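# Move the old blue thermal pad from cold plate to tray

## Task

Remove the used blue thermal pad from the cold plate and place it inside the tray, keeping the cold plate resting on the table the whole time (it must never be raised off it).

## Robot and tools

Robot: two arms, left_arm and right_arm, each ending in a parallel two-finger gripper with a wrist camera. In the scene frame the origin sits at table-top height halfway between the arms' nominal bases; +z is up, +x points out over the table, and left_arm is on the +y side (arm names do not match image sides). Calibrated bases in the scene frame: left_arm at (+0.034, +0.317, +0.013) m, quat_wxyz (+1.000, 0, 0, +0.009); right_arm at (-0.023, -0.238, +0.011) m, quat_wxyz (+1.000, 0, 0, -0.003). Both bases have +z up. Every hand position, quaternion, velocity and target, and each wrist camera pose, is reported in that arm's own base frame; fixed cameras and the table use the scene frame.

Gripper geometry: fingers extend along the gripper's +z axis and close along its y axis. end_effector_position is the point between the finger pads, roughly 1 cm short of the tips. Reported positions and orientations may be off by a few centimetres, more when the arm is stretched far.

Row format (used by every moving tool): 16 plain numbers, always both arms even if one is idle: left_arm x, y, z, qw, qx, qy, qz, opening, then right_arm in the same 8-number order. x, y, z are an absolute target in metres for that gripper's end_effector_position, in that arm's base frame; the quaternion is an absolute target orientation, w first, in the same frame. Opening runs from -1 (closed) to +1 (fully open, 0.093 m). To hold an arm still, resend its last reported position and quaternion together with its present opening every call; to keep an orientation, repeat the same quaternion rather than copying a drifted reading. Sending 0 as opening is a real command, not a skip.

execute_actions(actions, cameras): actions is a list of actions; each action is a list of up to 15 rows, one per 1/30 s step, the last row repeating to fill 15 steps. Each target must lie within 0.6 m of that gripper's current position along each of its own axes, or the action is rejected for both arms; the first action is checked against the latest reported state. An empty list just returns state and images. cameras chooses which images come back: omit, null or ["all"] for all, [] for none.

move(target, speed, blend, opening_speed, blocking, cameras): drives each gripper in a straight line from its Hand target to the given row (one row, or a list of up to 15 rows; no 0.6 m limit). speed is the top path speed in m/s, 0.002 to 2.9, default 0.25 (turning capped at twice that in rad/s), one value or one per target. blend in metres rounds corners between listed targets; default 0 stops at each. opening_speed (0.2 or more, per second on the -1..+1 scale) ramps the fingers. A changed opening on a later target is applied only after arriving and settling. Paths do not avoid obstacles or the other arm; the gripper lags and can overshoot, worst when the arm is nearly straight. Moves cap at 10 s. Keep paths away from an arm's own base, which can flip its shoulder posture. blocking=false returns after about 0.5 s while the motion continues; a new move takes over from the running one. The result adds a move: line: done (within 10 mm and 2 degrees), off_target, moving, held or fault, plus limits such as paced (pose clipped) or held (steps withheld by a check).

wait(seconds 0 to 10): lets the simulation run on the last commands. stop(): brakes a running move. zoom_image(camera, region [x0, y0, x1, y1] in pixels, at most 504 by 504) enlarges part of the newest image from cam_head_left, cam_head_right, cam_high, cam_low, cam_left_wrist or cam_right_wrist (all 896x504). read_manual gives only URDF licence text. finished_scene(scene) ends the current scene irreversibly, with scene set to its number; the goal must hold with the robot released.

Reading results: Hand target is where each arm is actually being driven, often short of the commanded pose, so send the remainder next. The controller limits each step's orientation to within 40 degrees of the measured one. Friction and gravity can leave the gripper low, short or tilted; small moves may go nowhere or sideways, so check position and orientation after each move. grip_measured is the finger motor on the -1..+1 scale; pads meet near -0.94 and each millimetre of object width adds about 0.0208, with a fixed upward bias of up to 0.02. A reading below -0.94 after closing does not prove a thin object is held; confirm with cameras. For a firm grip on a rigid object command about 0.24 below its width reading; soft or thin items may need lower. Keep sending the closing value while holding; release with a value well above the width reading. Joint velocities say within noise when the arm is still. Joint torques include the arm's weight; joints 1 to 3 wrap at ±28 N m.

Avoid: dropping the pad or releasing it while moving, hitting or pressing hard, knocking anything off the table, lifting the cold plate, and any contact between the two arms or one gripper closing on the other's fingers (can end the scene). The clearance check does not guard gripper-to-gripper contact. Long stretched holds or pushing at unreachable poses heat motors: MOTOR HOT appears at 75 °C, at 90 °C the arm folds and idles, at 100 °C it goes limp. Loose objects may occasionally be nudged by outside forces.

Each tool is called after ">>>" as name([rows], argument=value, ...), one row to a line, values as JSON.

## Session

>>> execute_actions(actions=[])

Scene clock: 0.00 s.
left_arm: end_effector_position=(+0.3748, +0.0630, +0.0930) grip_measured=+1.000 end_effector_quat_wxyz=(+0.586, -0.128, +0.797, +0.073) | right_arm: end_effector_position=(+0.3792, -0.0136, +0.0689) grip_measured=+1.000 end_effector_quat_wxyz=(+0.514, +0.052, +0.856, -0.019)
Joint positions: left_arm=[0.082 1.542 0.312 0.918 -0.192 -0.097 0.093] | right_arm=[0.003 1.513 0.397 0.623 0.089 0.072 0.093]
Joint velocities: within noise
Joint torques (N m): no reading
Heat: left arm: 49 °C; right arm: 42 °C.
Hand target: left_arm +0.3786, +0.0633, +0.1024; +0.598, -0.128, +0.787, +0.072 | right_arm +0.3791, -0.0136, +0.0686; +0.512, +0.052, +0.857, -0.019
Tool commands: left_gripper/opening=+1.0 right_gripper/opening=+1.0

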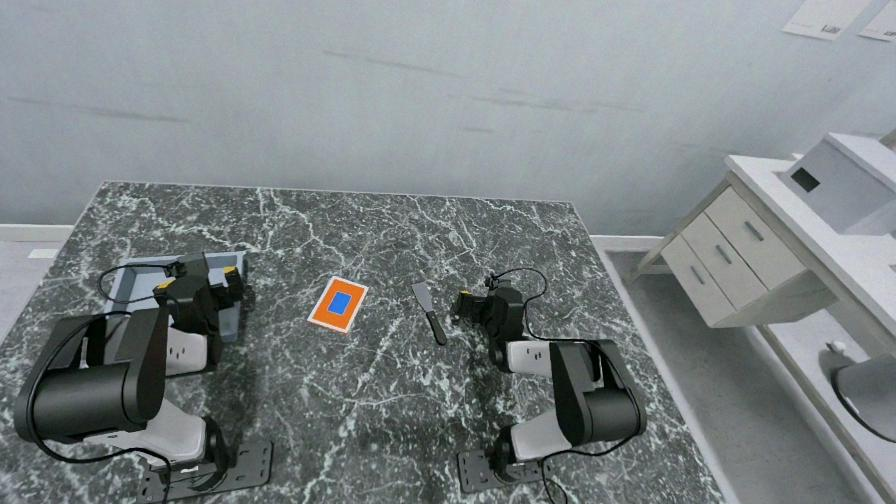

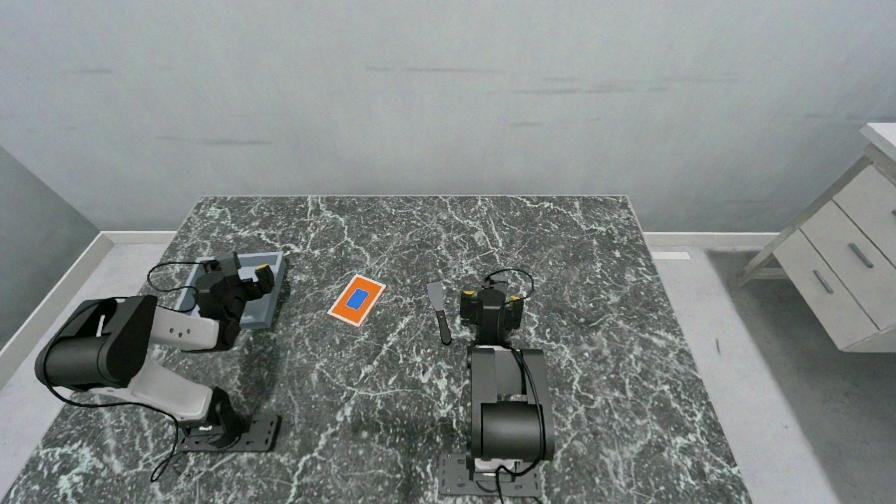

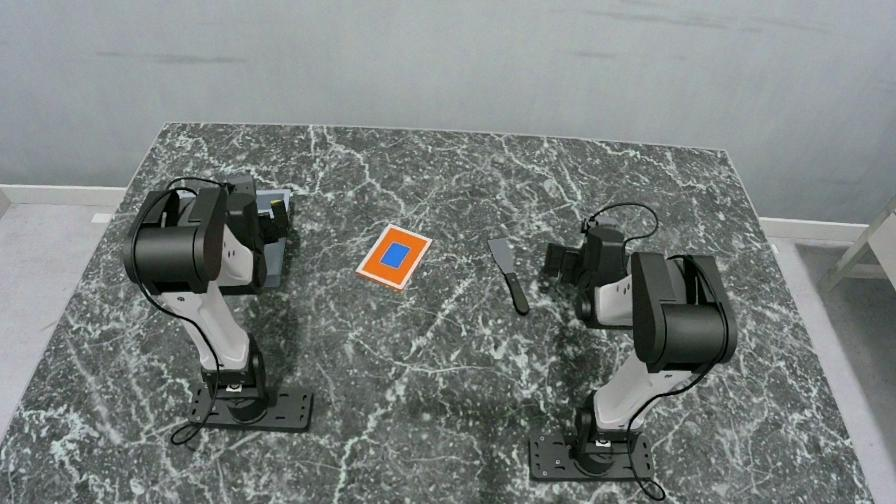

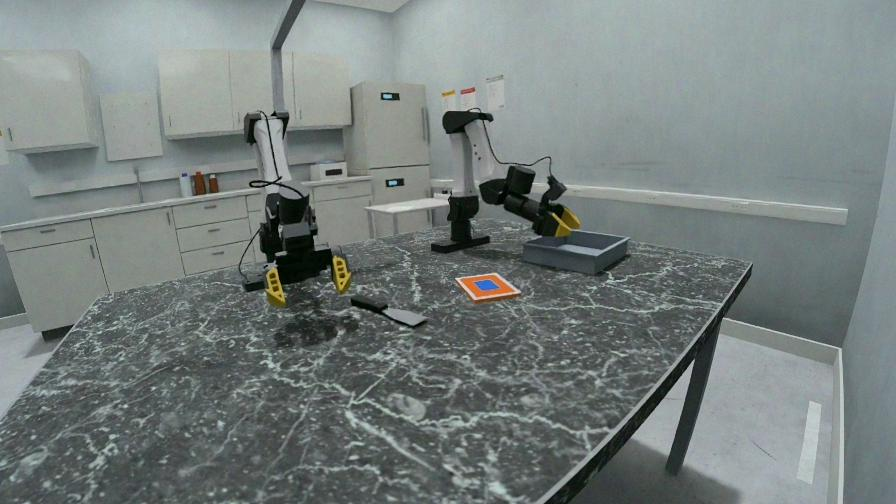

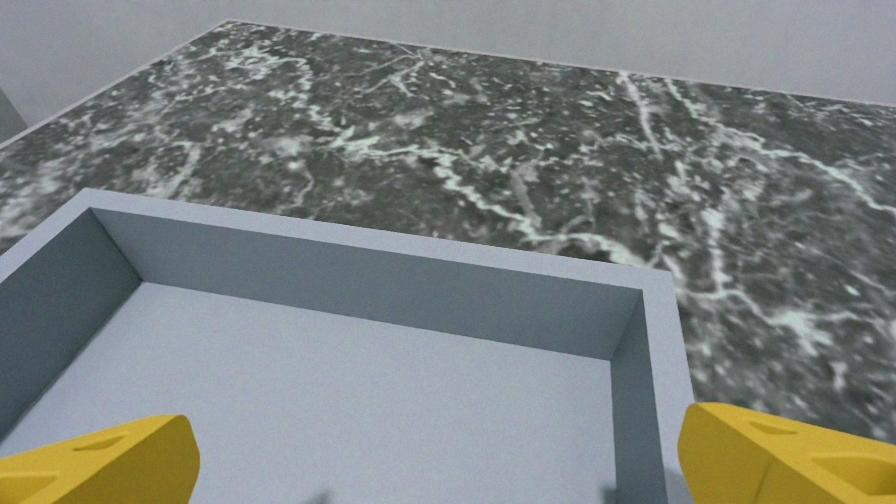

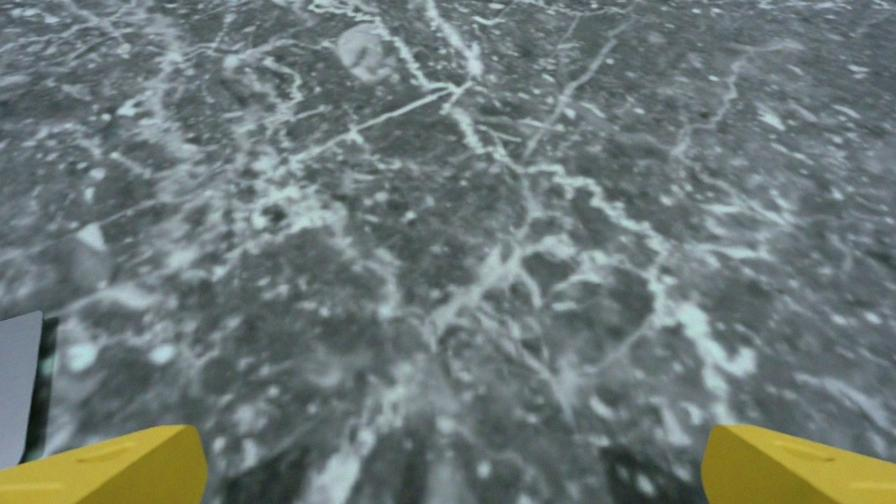

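>>> move([
  [0.34,0.0,0.18,0,0,1,0,-1,0.29,0.09,0.13,0,-0.174,0.985,0,0],
  [0.27,-0.16,0.16,0,0.242,0.970,0,-1,0.29,0.09,0.13,0,-0.174,0.985,0,0],
], speed=0.2)

Scene clock: 17.77 s.
left_arm: end_effector_position=(+0.2714, -0.1584, +0.1529) grip_measured=-0.984 end_effector_quat_wxyz=(-0.016, +0.246, +0.969, +0.009) | right_arm: end_effector_position=(+0.2889, +0.0864, +0.1301) grip_measured=+0.002 end_effector_quat_wxyz=(+0.006, -0.168, +0.986, -0.004)
Joint positions: left_arm=[-0.533 1.768 1.618 -1.457 -0.008 -0.035 0] | right_arm=[0.296 1.672 1.418 -1.306 0.009 -0.042 0.045]
Joint velocities: within noise
Joint torques (N m): left_arm=[-0.01 -9.26 5.65 0.31 0.07 -0.08] | right_arm=[0.59 -5.75 7.32 0.29 0.02 -0.04]
Heat: left arm: 50 °C; right arm: 43 °C.
Hand target: left_arm +0.2700, -0.1599, +0.1599; -0.001, +0.242, +0.970, +0.000 | right_arm +0.2899, +0.0900, +0.1300; +0.000, -0.174, +0.985, +0.000
Off the commanded pose: left_arm 0.007 m, 2 deg | right_arm 0.004 m, 1 deg.
move: done

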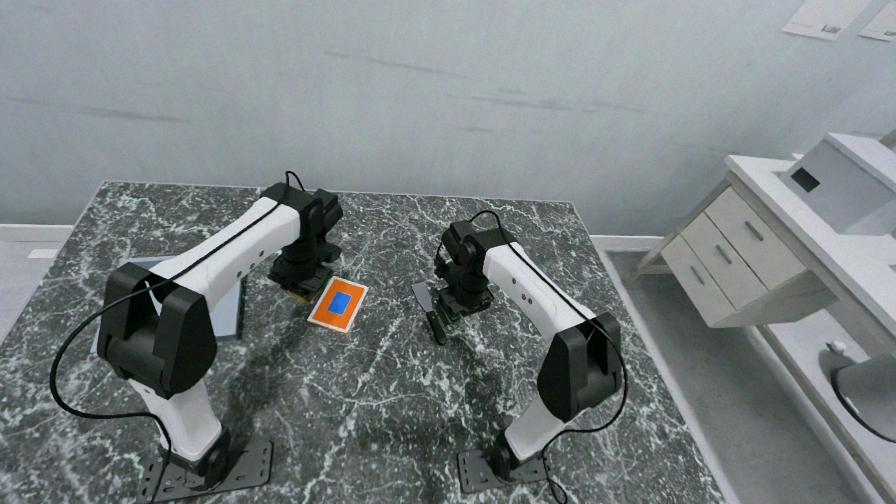

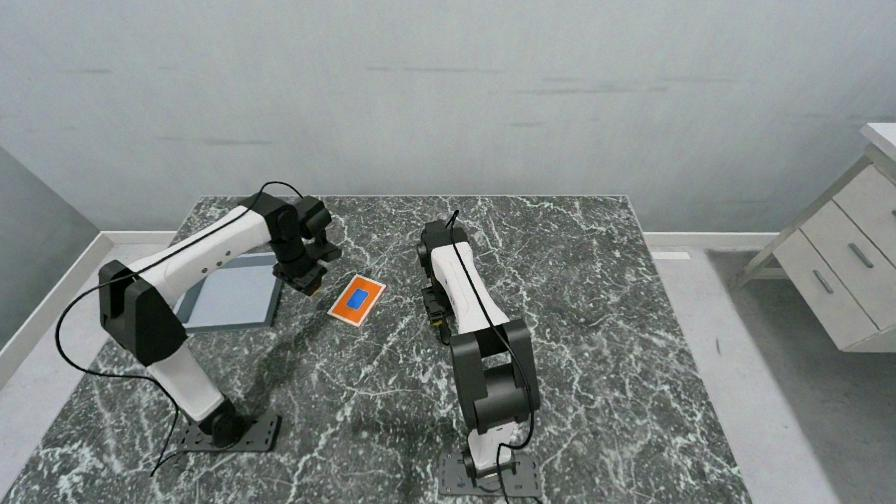

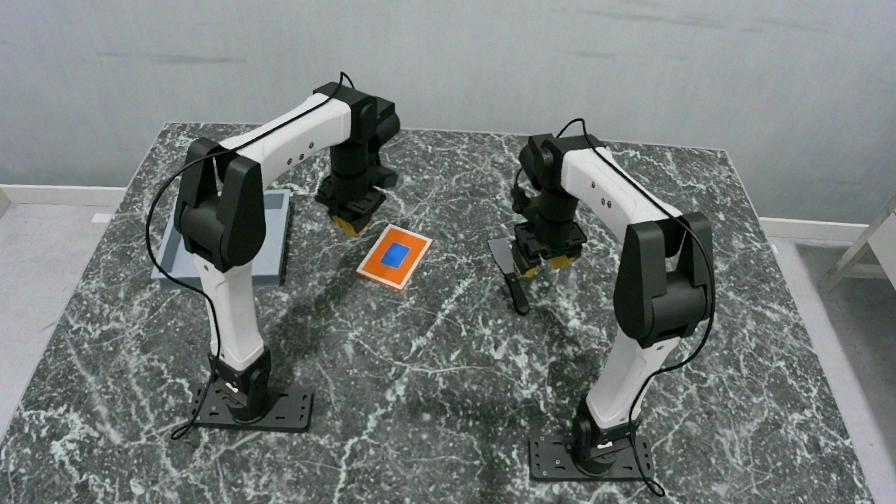

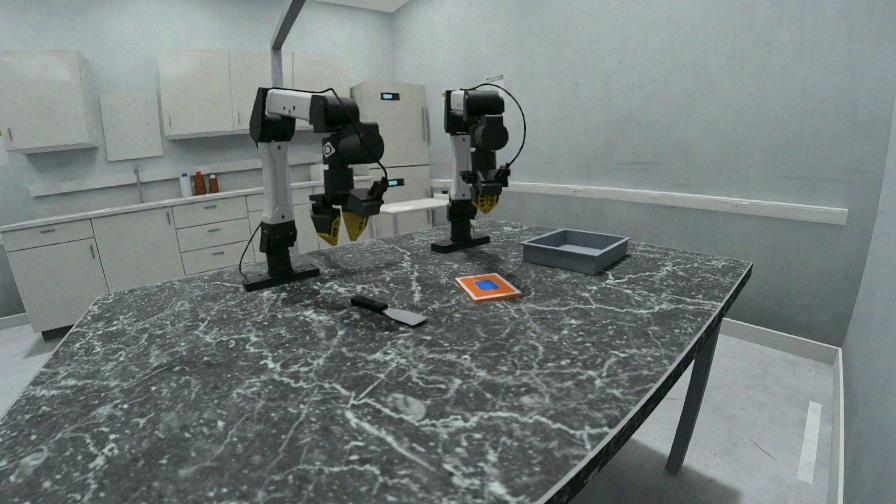

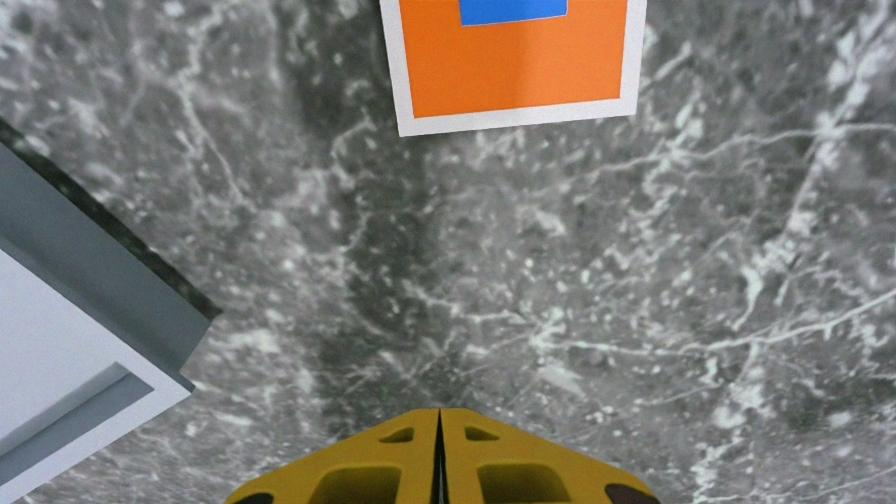

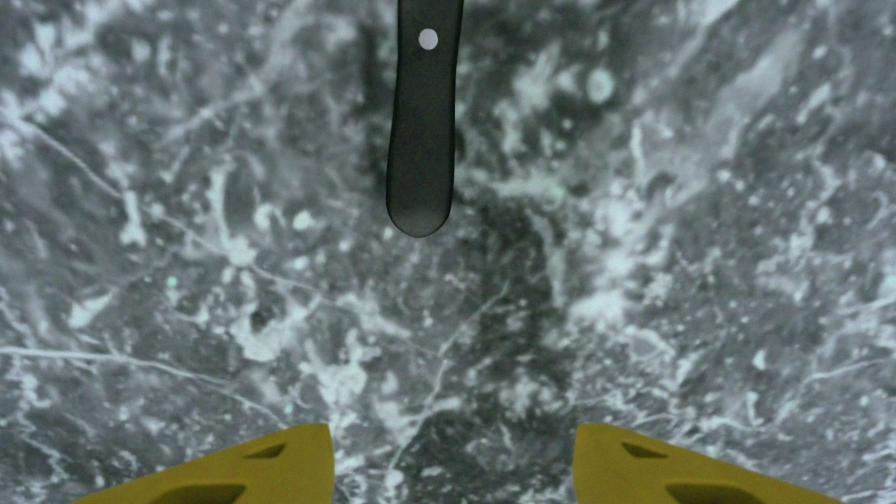

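>>> move([
  [0.27,-0.16,0.16,0,0.242,0.970,0,-1,0.302,0.105,0.06,0.2564,-0.1303,0.9572,0.0349,0],
  [0.27,-0.16,0.16,0,0.242,0.970,0,-1,0.302,0.105,0.02,0.2564,-0.1303,0.9572,0.0349,0],
], speed=0.12, cameras=["cam_right_wrist"])

Scene clock: 38.20 s.
left_arm: end_effector_position=(+0.2715, -0.1585, +0.1529) grip_measured=-0.984 end_effector_quat_wxyz=(-0.016, +0.246, +0.969, +0.009) | right_arm: end_effector_position=(+0.3050, +0.1055, +0.0255) grip_measured=+0.002 end_effector_quat_wxyz=(+0.263, -0.131, +0.955, +0.039)
Joint positions: left_arm=[-0.533 1.768 1.618 -1.456 -0.008 -0.036 0] | right_arm=[0.351 1.458 0.618 -0.194 0.034 0.068 0.045]
Joint velocities: within noise
Joint torques (N m): left_arm=[0.21 -9.09 5.49 0.32 0.01 -0.08] | right_arm=[0.75 -4.14 4.96 1.6 0.26 0.1]
Heat: left arm: 53 °C; right arm: 44 °C.
Hand target: left_arm +0.2700, -0.1599, +0.1599; -0.001, +0.242, +0.970, +0.000 | right_arm +0.3019, +0.1050, +0.0201; +0.256, -0.130, +0.957, +0.035
Off the commanded pose: left_arm 0.007 m, 2 deg | right_arm 0.006 m, 1 deg.
move: done
Images, in order (width x height): cam_right_wrist 896x504.

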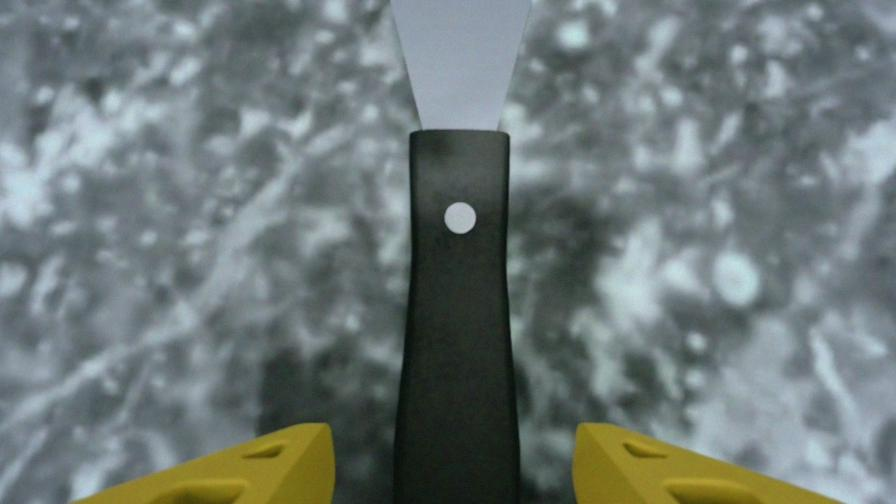

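>>> move([
  [0.27,-0.16,0.16,0,0.242,0.970,0,-1,0.306,0.106,-0.002,0.2564,-0.1303,0.9572,0.0349,0],
  [0.27,-0.16,0.16,0,0.242,0.970,0,-1,0.306,0.106,-0.002,0.2564,-0.1303,0.9572,0.0349,-0.85],
], speed=0.05, opening_speed=1, cameras=["cam_right_wrist"])

Scene clock: 44.73 s.
left_arm: end_effector_position=(+0.2716, -0.1586, +0.1529) grip_measured=-0.984 end_effector_quat_wxyz=(-0.016, +0.246, +0.969, +0.009) | right_arm: end_effector_position=(+0.3115, +0.1078, +0.0062) grip_measured=-0.545 end_effector_quat_wxyz=(+0.268, -0.131, +0.954, +0.040)
Joint positions: left_arm=[-0.533 1.768 1.618 -1.456 -0.008 -0.036 0] | right_arm=[0.351 1.54 0.591 -0.074 0.035 0.068 0.019]
Joint velocities: within noise
Joint torques (N m): left_arm=[0.02 -8.9 5.18 0.3 0.07 -0.03] | right_arm=[0.58 -4.26 4.14 1.61 0.24 0.09]
Heat: left arm: 54 °C; right arm: 45 °C.
Hand target: left_arm +0.2700, -0.1599, +0.1599; +0.000, +0.242, +0.970, +0.000 | right_arm +0.3060, +0.1060, -0.0017; +0.257, -0.130, +0.957, +0.035
Off the commanded pose: left_arm 0.007 m, 2 deg | right_arm 0.010 m, 1 deg.
move: done
Images, in order (width x height): cam_right_wrist 896x504.

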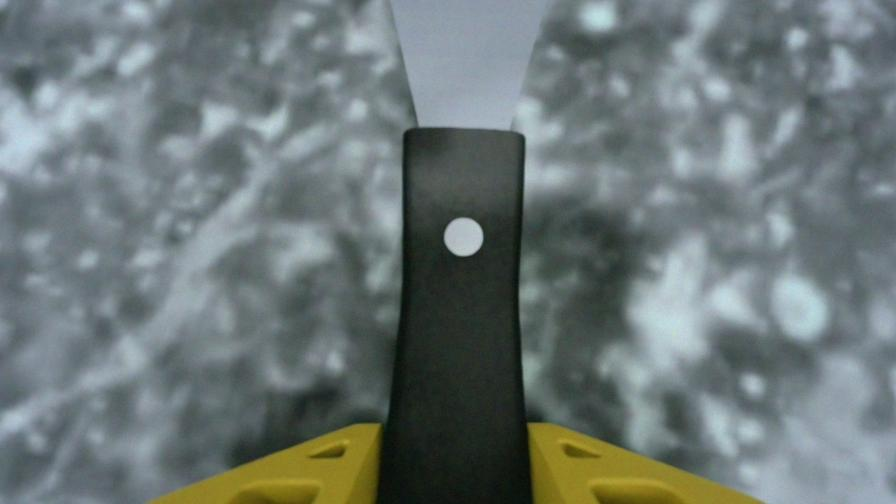

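>>> move([
  [0.27,-0.16,0.16,0,0.242,0.970,0,-1,0.306,0.106,-0.001,0.2564,-0.1303,0.9572,0.0349,-0.2],
  [0.27,-0.16,0.16,0,0.242,0.970,0,-1,0.326,0.112,-0.001,0.2564,-0.1303,0.9572,0.0349,-0.2],
  [0.27,-0.16,0.16,0,0.242,0.970,0,-1,0.326,0.112,-0.001,0.2564,-0.1303,0.9572,0.0349,-0.85],
], speed=0.05, opening_speed=1, cameras=["cam_right_wrist"])

Scene clock: 53.10 s.
left_arm: end_effector_position=(+0.2716, -0.1586, +0.1529) grip_measured=-0.984 end_effector_quat_wxyz=(-0.016, +0.246, +0.969, +0.009) | right_arm: end_effector_position=(+0.3136, +0.1104, +0.0037) grip_measured=-0.542 end_effector_quat_wxyz=(+0.243, -0.134, +0.960, +0.040)
Joint positions: left_arm=[-0.533 1.768 1.618 -1.456 -0.008 -0.036 0] | right_arm=[0.351 1.58 0.648 -0.141 0.025 0.068 0.019]
Joint velocities: within noise
Joint torques (N m): left_arm=[-0.05 -9.2 5.63 0.3 0.06 -0.08] | right_arm=[0.12 -1.83 6.24 2.19 0.34 0.04]
Heat: left arm: 55 °C; right arm: 45 °C.
Hand target: left_arm +0.2700, -0.1599, +0.1599; +0.000, +0.242, +0.970, +0.000 | right_arm +0.3250, +0.1117, -0.0004; +0.256, -0.130, +0.957, +0.035
Off the commanded pose: left_arm 0.007 m, 2 deg | right_arm 0.013 m, 2 deg.
move: off_target (right_arm); target 3's new opening was sent with right_arm's hand 0.015 m and 2 deg from that target
Images, in order (width x height): cam_right_wrist 896x504.

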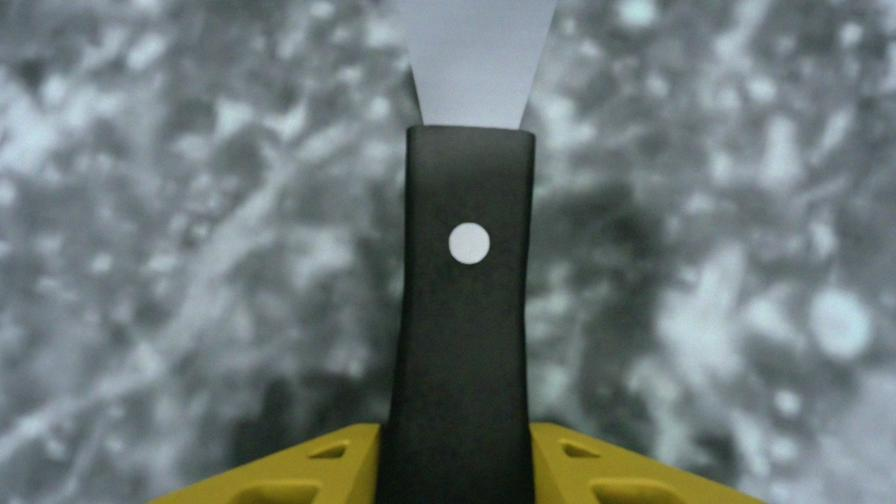

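>>> move([
  [0.27,-0.16,0.16,0,0.242,0.970,0,-1,0.315,0.110,0.02,0.2564,-0.1303,0.9572,0.0349,-0.2],
  [0.27,-0.16,0.16,0,0.242,0.970,0,-1,0.328,0.1135,0.014,0.2564,-0.1303,0.9572,0.0349,-0.2],
  [0.27,-0.16,0.16,0,0.242,0.970,0,-1,0.328,0.1135,0.000,0.2564,-0.1303,0.9572,0.0349,-0.2],
  [0.27,-0.16,0.16,0,0.242,0.970,0,-1,0.328,0.1135,0.000,0.2564,-0.1303,0.9572,0.0349,-0.85],
], speed=0.05, opening_speed=1, cameras=["cam_right_wrist"])

Scene clock: 61.33 s.
left_arm: end_effector_position=(+0.2716, -0.1586, +0.1529) grip_measured=-0.984 end_effector_quat_wxyz=(-0.016, +0.246, +0.969, +0.009) | right_arm: end_effector_position=(+0.3319, +0.1158, +0.0075) grip_measured=-0.598 end_effector_quat_wxyz=(+0.266, -0.131, +0.954, +0.040)
Joint positions: left_arm=[-0.533 1.768 1.618 -1.456 -0.008 -0.036 0] | right_arm=[0.352 1.62 0.681 -0.088 0.033 0.069 0.017]
Joint velocities: within noise
Joint torques (N m): left_arm=[-0.31 -9.21 5.49 0.26 0.05 -0.08] | right_arm=[0.28 -5.07 4.46 1.61 0.24 0.06]
Heat: left arm: 55 °C; right arm: 45 °C.
Hand target: left_arm +0.2700, -0.1599, +0.1599; +0.000, +0.242, +0.970, +0.000 | right_arm +0.3279, +0.1135, +0.0002; +0.256, -0.130, +0.957, +0.035
Off the commanded pose: left_arm 0.007 m, 2 deg | right_arm 0.009 m, 1 deg.
move: done
Images, in order (width x height): cam_right_wrist 896x504.

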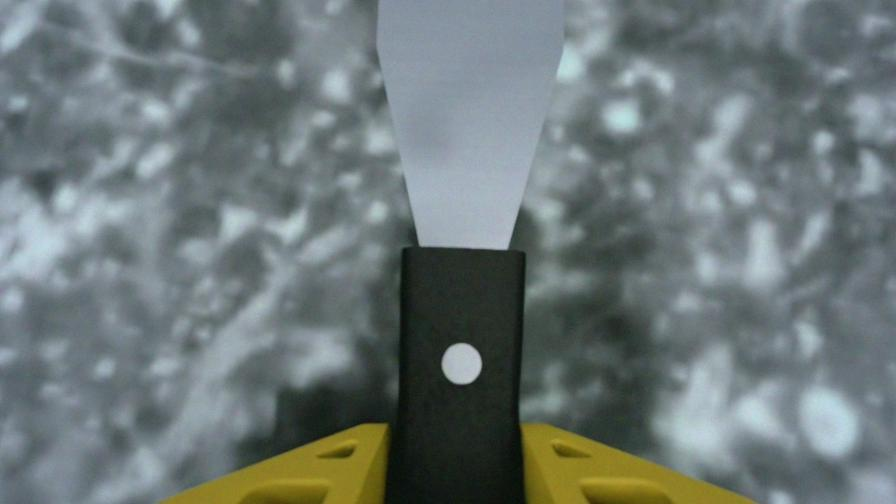

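>>> move([
  [0.29,-0.17,0.17,0,0.242,0.970,0,-1,0.31,0.11,0.06,0.2564,-0.1303,0.9572,0.0349,-0.85],
  [0.31,-0.18,0.17,0,0.242,0.970,0,-1,0.28,0.13,0.12,0.1095,-0.54,0.8315,0.0711,-0.85],
], speed=0.12, cameras=["cam_right_wrist","cam_left_wrist","cam_high"])

Scene clock: 72.27 s.
left_arm: end_effector_position=(+0.3045, -0.1779, +0.1665) grip_measured=-0.984 end_effector_quat_wxyz=(-0.004, +0.246, +0.969, +0.005) | right_arm: end_effector_position=(+0.2783, +0.1263, +0.1180) grip_measured=-0.613 end_effector_quat_wxyz=(+0.110, -0.535, +0.835, +0.066)
Joint positions: left_arm=[-0.533 1.908 1.852 -1.526 -0.008 -0.036 0] | right_arm=[0.326 1.529 1.195 -1.052 -0.181 -0.796 0.016]
Joint velocities: within noise
Joint torques (N m): left_arm=[0.92 -6.28 9.63 0.1 0.06 0.02] | right_arm=[0.58 -4.92 7.8 0.66 -0.15 -0.06]
Heat: left arm: 55 °C; right arm: 46 °C.
Hand target: left_arm +0.3099, -0.1799, +0.1700; +0.000, +0.242, +0.970, +0.000 | right_arm +0.2800, +0.1300, +0.1200; +0.110, -0.540, +0.831, +0.071
Off the commanded pose: left_arm 0.007 m, 1 deg | right_arm 0.005 m, 1 deg.
move: done
Images, in order (width x height): cam_high 896x504, cam_left_wrist 896x504, cam_right_wrist 896x504.

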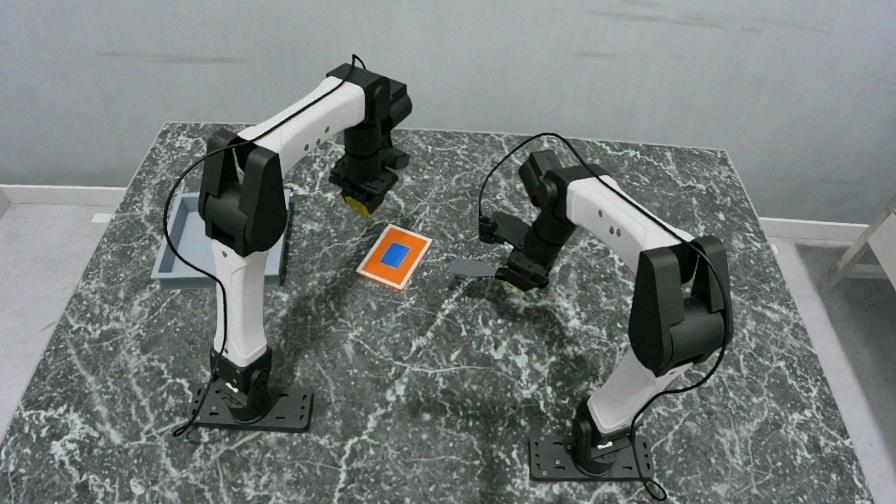

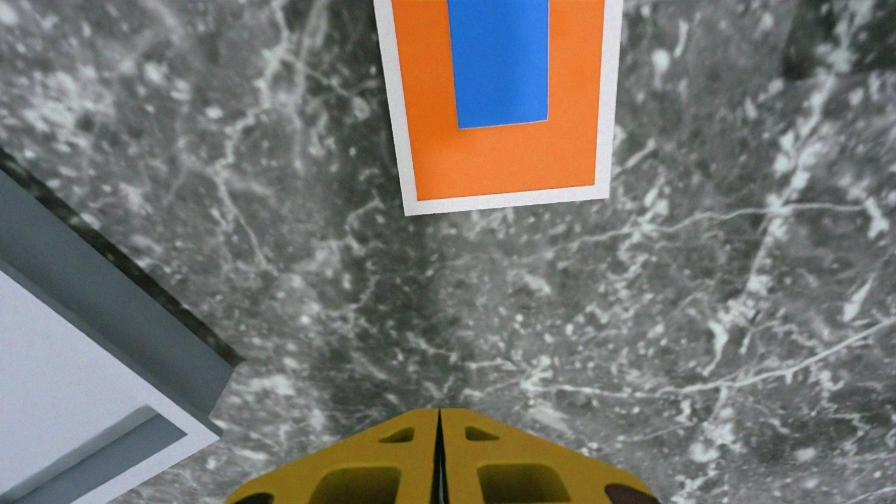

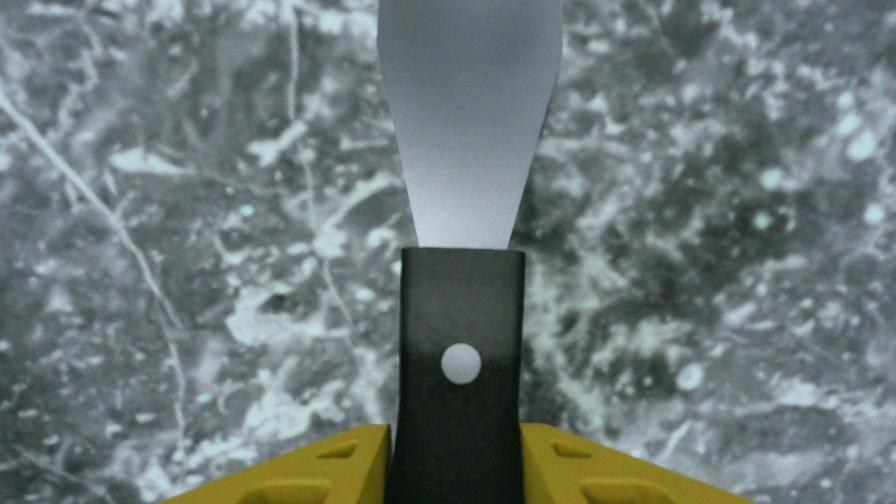

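>>> move([
  [0.38,-0.11,0.12,-0.036,0.205,0.963,-0.170,-1,0.30,0.14,0.09,0.1095,-0.54,0.8315,0.0711,-0.85],
  [0.40,-0.14,0.03,-0.036,0.205,0.963,-0.170,-1,0.322,0.175,0.06,0.1095,-0.54,0.8315,0.0711,-0.85],
  [0.390,-0.160,0.012,-0.036,0.205,0.963,-0.170,-1,0.328,0.187,0.05,0.1095,-0.54,0.8315,0.0711,-0.85],
], speed=0.12, cameras=["cam_left_wrist","cam_high"])

>>> zoom_image(camera="cam_high", region=[340, 210, 440, 300])

Scene clock: 91.17 s.
left_arm: end_effector_position=(+0.3914, -0.1580, +0.0176) grip_measured=-0.984 end_effector_quat_wxyz=(-0.032, +0.211, +0.963, -0.164) | right_arm: end_effector_position=(+0.3214, +0.1841, +0.0497) grip_measured=-0.613 end_effector_quat_wxyz=(+0.105, -0.541, +0.831, +0.076)
Joint positions: left_arm=[-0.254 2.259 1.751 -1.115 0.331 0.186 0] | right_arm=[0.439 1.825 1.246 -0.803 -0.18 -0.699 0.016]
Joint velocities: within noise
Joint torques (N m): left_arm=[0.25 -8.73 5.34 0.17 0.35 -0.07] | right_arm=[0.5 -7.39 7.46 0.93 0.06 0.1]
Heat: left arm: 55 °C; right arm: 46 °C.
Hand target: left_arm +0.3899, -0.1599, +0.0120; -0.036, +0.205, +0.963, -0.170 | right_arm +0.3279, +0.1870, +0.0501; +0.110, -0.540, +0.831, +0.071
Off the commanded pose: left_arm 0.006 m, 1 deg | right_arm 0.007 m, 1 deg.
move: done
Images, in order (width x height): cam_high 896x504, cam_left_wrist 896x504.

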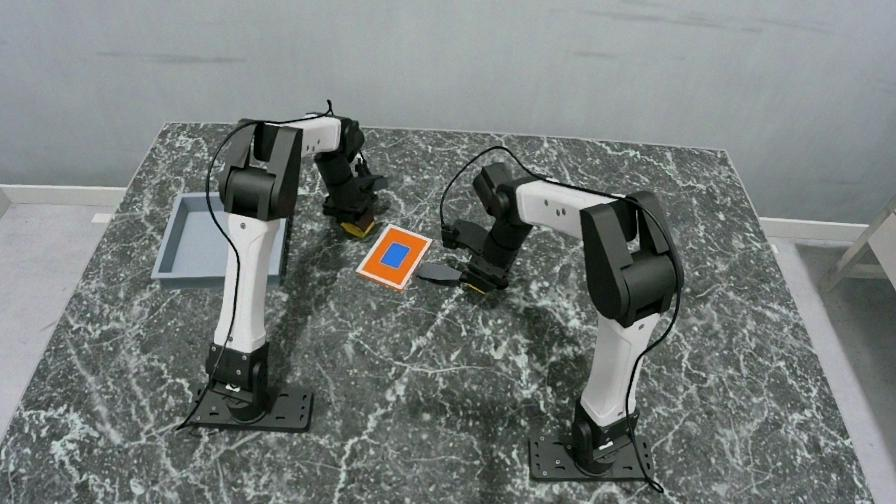

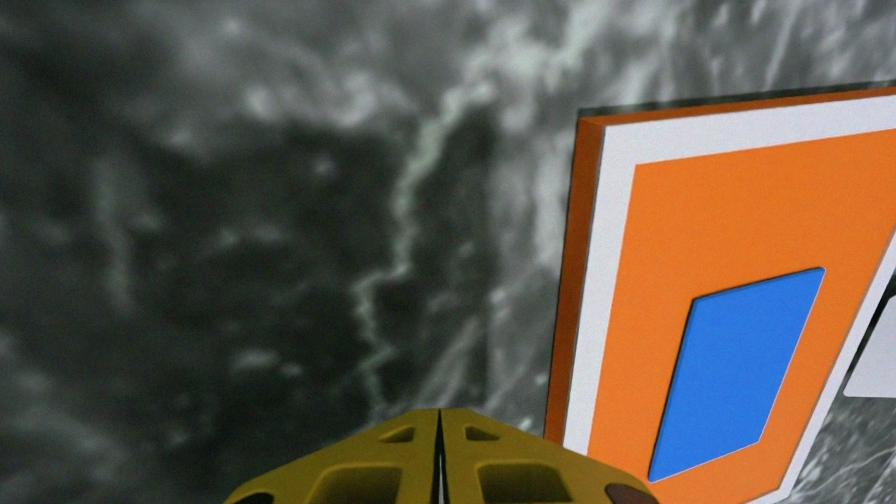

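Scaled by 5.040 from the camera's 896x504 image, which has a finer 1280x720 frame.

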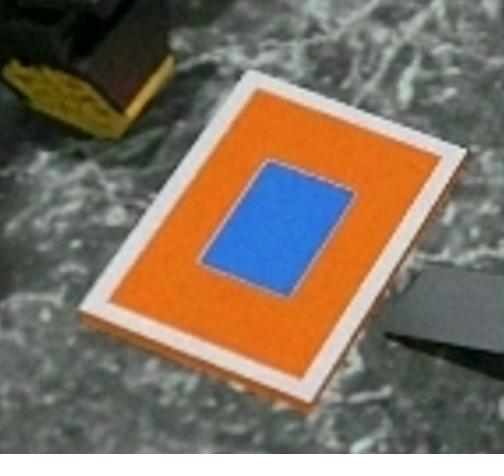

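>>> move([
  [0.384,-0.181,0.011,-0.036,0.205,0.963,-0.170,-1,0.343,0.208,0.03,0.1095,-0.54,0.8315,0.0711,-0.85],
], speed=0.05, cameras=["cam_left_wrist","cam_high"])

>>> zoom_image(camera="cam_high", region=[340, 210, 440, 300])

Scene clock: 101.80 s.
left_arm: end_effector_position=(+0.3863, -0.1759, +0.0153) grip_measured=-0.984 end_effector_quat_wxyz=(-0.034, +0.207, +0.964, -0.164) | right_arm: end_effector_position=(+0.3357, +0.2019, +0.0327) grip_measured=-0.615 end_effector_quat_wxyz=(+0.103, -0.542, +0.831, +0.075)
Joint positions: left_arm=[-0.297 2.259 1.742 -1.094 0.333 0.133 0] | right_arm=[0.468 1.922 1.304 -0.762 -0.172 -0.671 0.016]
Joint velocities: within noise
Joint torques (N m): left_arm=[-0.53 -9.09 5.19 0.33 0.43 -0.02] | right_arm=[0.96 -7.47 7.36 1.06 0.07 0.16]
Heat: left arm: 56 °C; right arm: 46 °C.
Hand target: left_arm +0.3839, -0.1810, +0.0110; -0.036, +0.205, +0.963, -0.170 | right_arm +0.3427, +0.2079, +0.0301; +0.110, -0.540, +0.831, +0.071
Off the commanded pose: left_arm 0.007 m, 1 deg | right_arm 0.010 m, 1 deg.
move: done
Images, in order (width x height): cam_high 896x504, cam_left_wrist 896x504.

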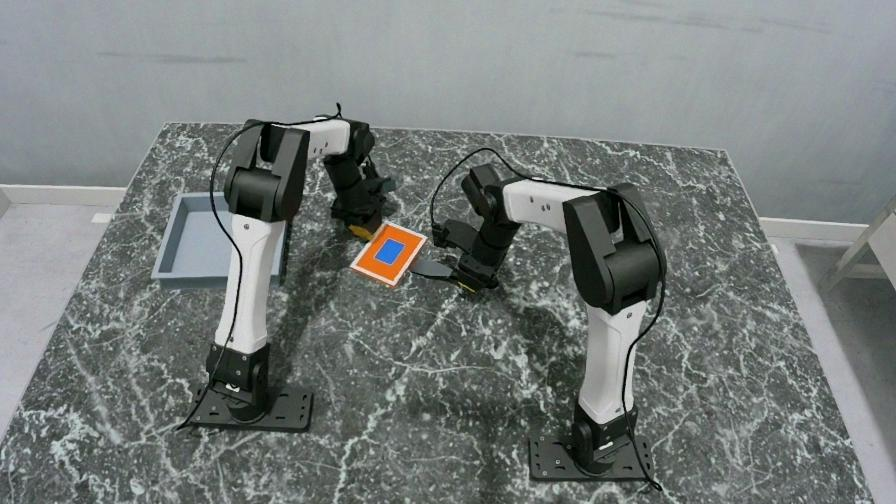

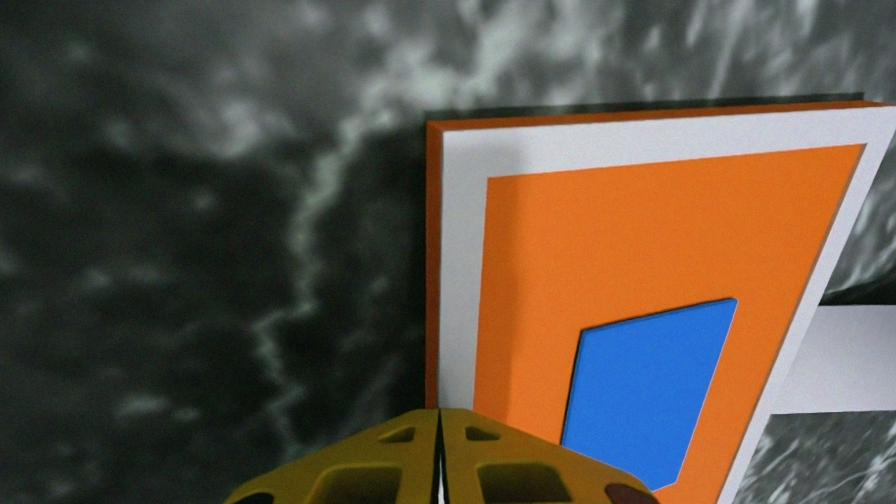

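Scaled by 5.040 from the camera's 896x504 image, which has a finer 1280x720 frame.

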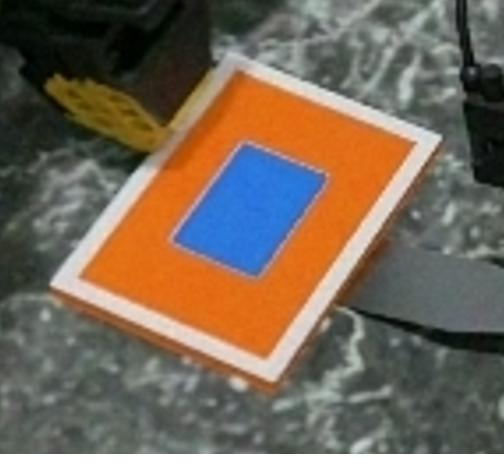

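>>> move([
  [0.384,-0.181,0.011,-0.036,0.205,0.963,-0.170,-1,0.337,0.196,0.045,0.1095,-0.54,0.8315,0.0711,-0.85],
  [0.384,-0.181,0.011,-0.036,0.205,0.963,-0.170,-1,0.340,0.206,0.058,0.1095,-0.54,0.8315,0.0711,-0.85],
], speed=0.05, cameras=["cam_left_wrist","cam_high"])

>>> zoom_image(camera="cam_high", region=[340, 210, 440, 300])

Scene clock: 109.77 s.
left_arm: end_effector_position=(+0.3863, -0.1759, +0.0153) grip_measured=-0.984 end_effector_quat_wxyz=(-0.034, +0.206, +0.964, -0.163) | right_arm: end_effector_position=(+0.3363, +0.2027, +0.0464) grip_measured=-0.616 end_effector_quat_wxyz=(+0.097, -0.540, +0.832, +0.075)
Joint positions: left_arm=[-0.297 2.259 1.742 -1.094 0.333 0.131 0] | right_arm=[0.47 1.916 1.355 -0.831 -0.17 -0.666 0.016]
Joint velocities: within noise
Joint torques (N m): left_arm=[-0.77 -9.2 5.33 0.3 0.44 -0.04] | right_arm=[0.7 -11.21 7.49 0.67 0.04 0.09]
Heat: left arm: 57 °C; right arm: 47 °C.
Hand target: left_arm +0.3839, -0.1810, +0.0110; -0.036, +0.205, +0.963, -0.170 | right_arm +0.3398, +0.2060, +0.0580; +0.110, -0.540, +0.831, +0.071
Off the commanded pose: left_arm 0.007 m, 1 deg | right_arm 0.013 m, 1 deg.
move: off_target (right_arm)
Images, in order (width x height): cam_high 896x504, cam_left_wrist 896x504.

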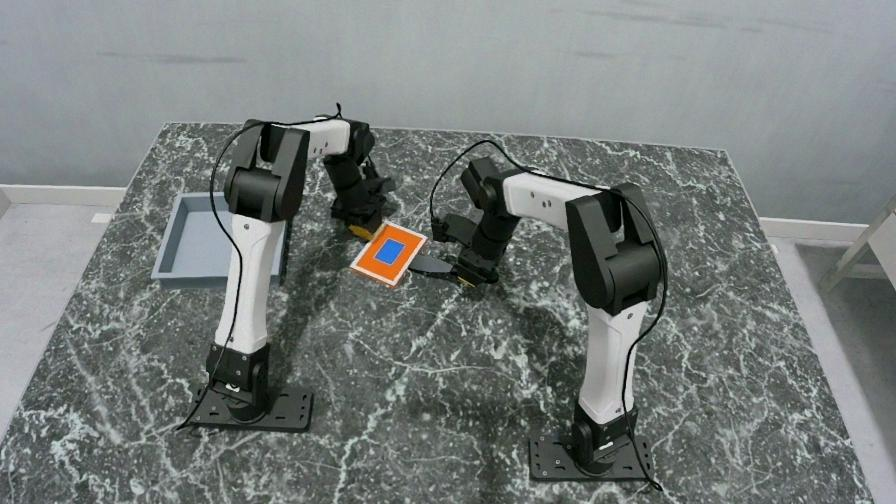

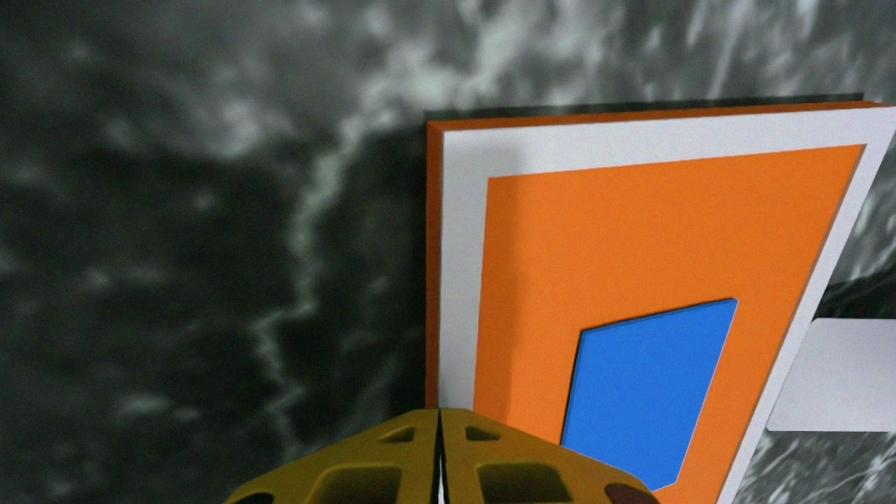

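Scaled by 5.040 from the camera's 896x504 image, which has a finer 1280x720 frame.

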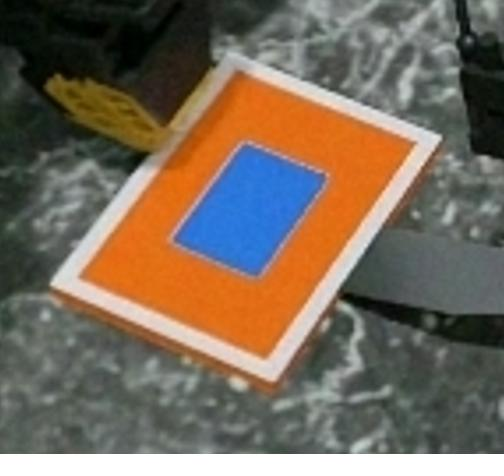

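>>> move([
  [0.384,-0.181,0.011,-0.036,0.205,0.963,-0.170,-1,0.341,0.207,0.060,0.1095,-0.54,0.8315,0.0711,-0.85],
  [0.384,-0.181,0.011,-0.036,0.205,0.963,-0.170,-1,0.348,0.221,0.058,0.1095,-0.54,0.8315,0.0711,-0.85],
  [0.384,-0.181,0.011,-0.036,0.205,0.963,-0.170,-1,0.347,0.219,0.035,0.1095,-0.54,0.8315,0.0711,-0.85],
], speed=0.05, cameras=["cam_left_wrist","cam_high"])

>>> zoom_image(camera="cam_high", region=[340, 210, 440, 300])

Scene clock: 115.03 s.
left_arm: end_effector_position=(+0.3863, -0.1759, +0.0153) grip_measured=-0.984 end_effector_quat_wxyz=(-0.034, +0.206, +0.964, -0.163) | right_arm: end_effector_position=(+0.3478, +0.2206, +0.0435) grip_measured=-0.616 end_effector_quat_wxyz=(+0.118, -0.542, +0.829, +0.075)
Joint positions: left_arm=[-0.297 2.259 1.742 -1.094 0.333 0.131 0] | right_arm=[0.497 1.953 1.386 -0.779 -0.167 -0.643 0.016]
Joint velocities: within noise
Joint torques (N m): left_arm=[-0.72 -9.2 5.12 0.26 0.43 -0.08] | right_arm=[0.25 -8.58 5.07 1.01 0.08 0.09]
Heat: left arm: 58 °C; right arm: 48 °C.
Hand target: left_arm +0.3839, -0.1810, +0.0110; -0.036, +0.205, +0.963, -0.170 | right_arm +0.3470, +0.2189, +0.0352; +0.110, -0.540, +0.832, +0.071
Off the commanded pose: left_arm 0.007 m, 1 deg | right_arm 0.009 m, 1 deg.
move: done
Images, in order (width x height): cam_high 896x504, cam_left_wrist 896x504.

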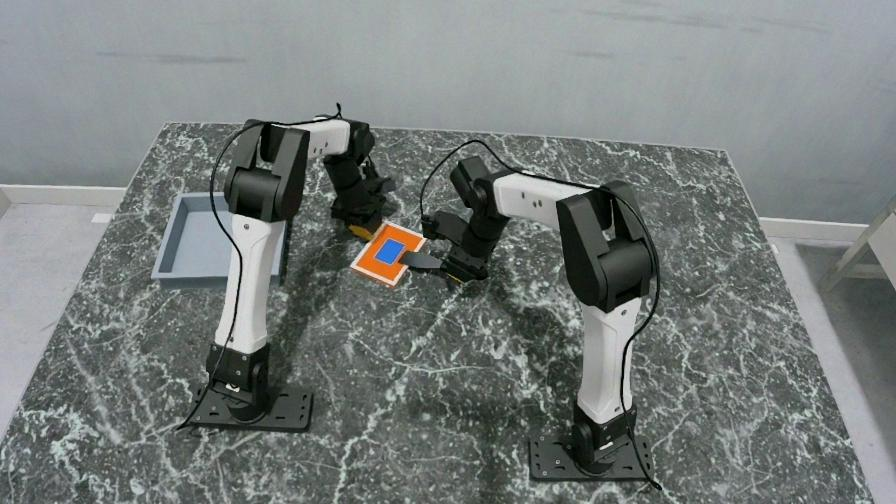

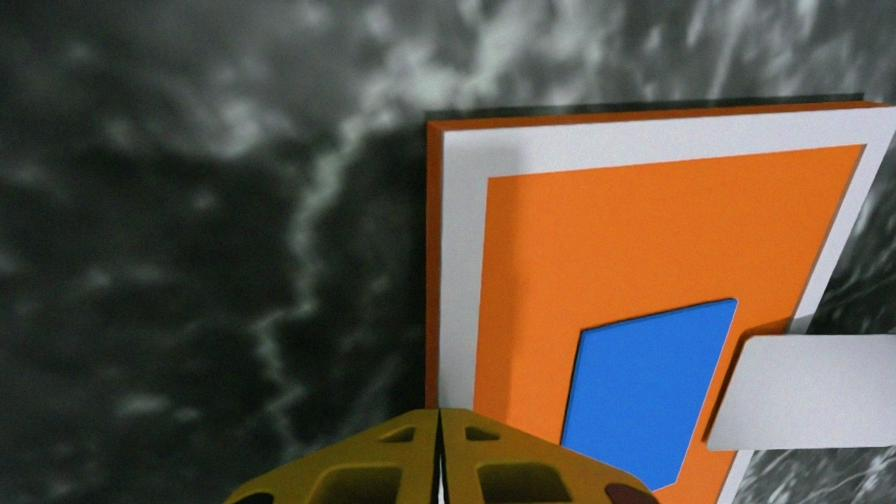

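Scaled by 5.040 from the camera's 896x504 image, which has a finer 1280x720 frame.

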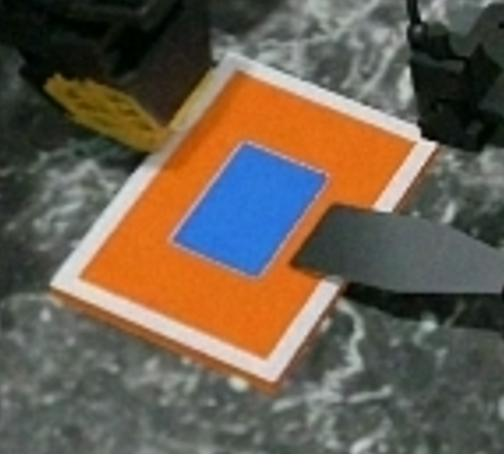

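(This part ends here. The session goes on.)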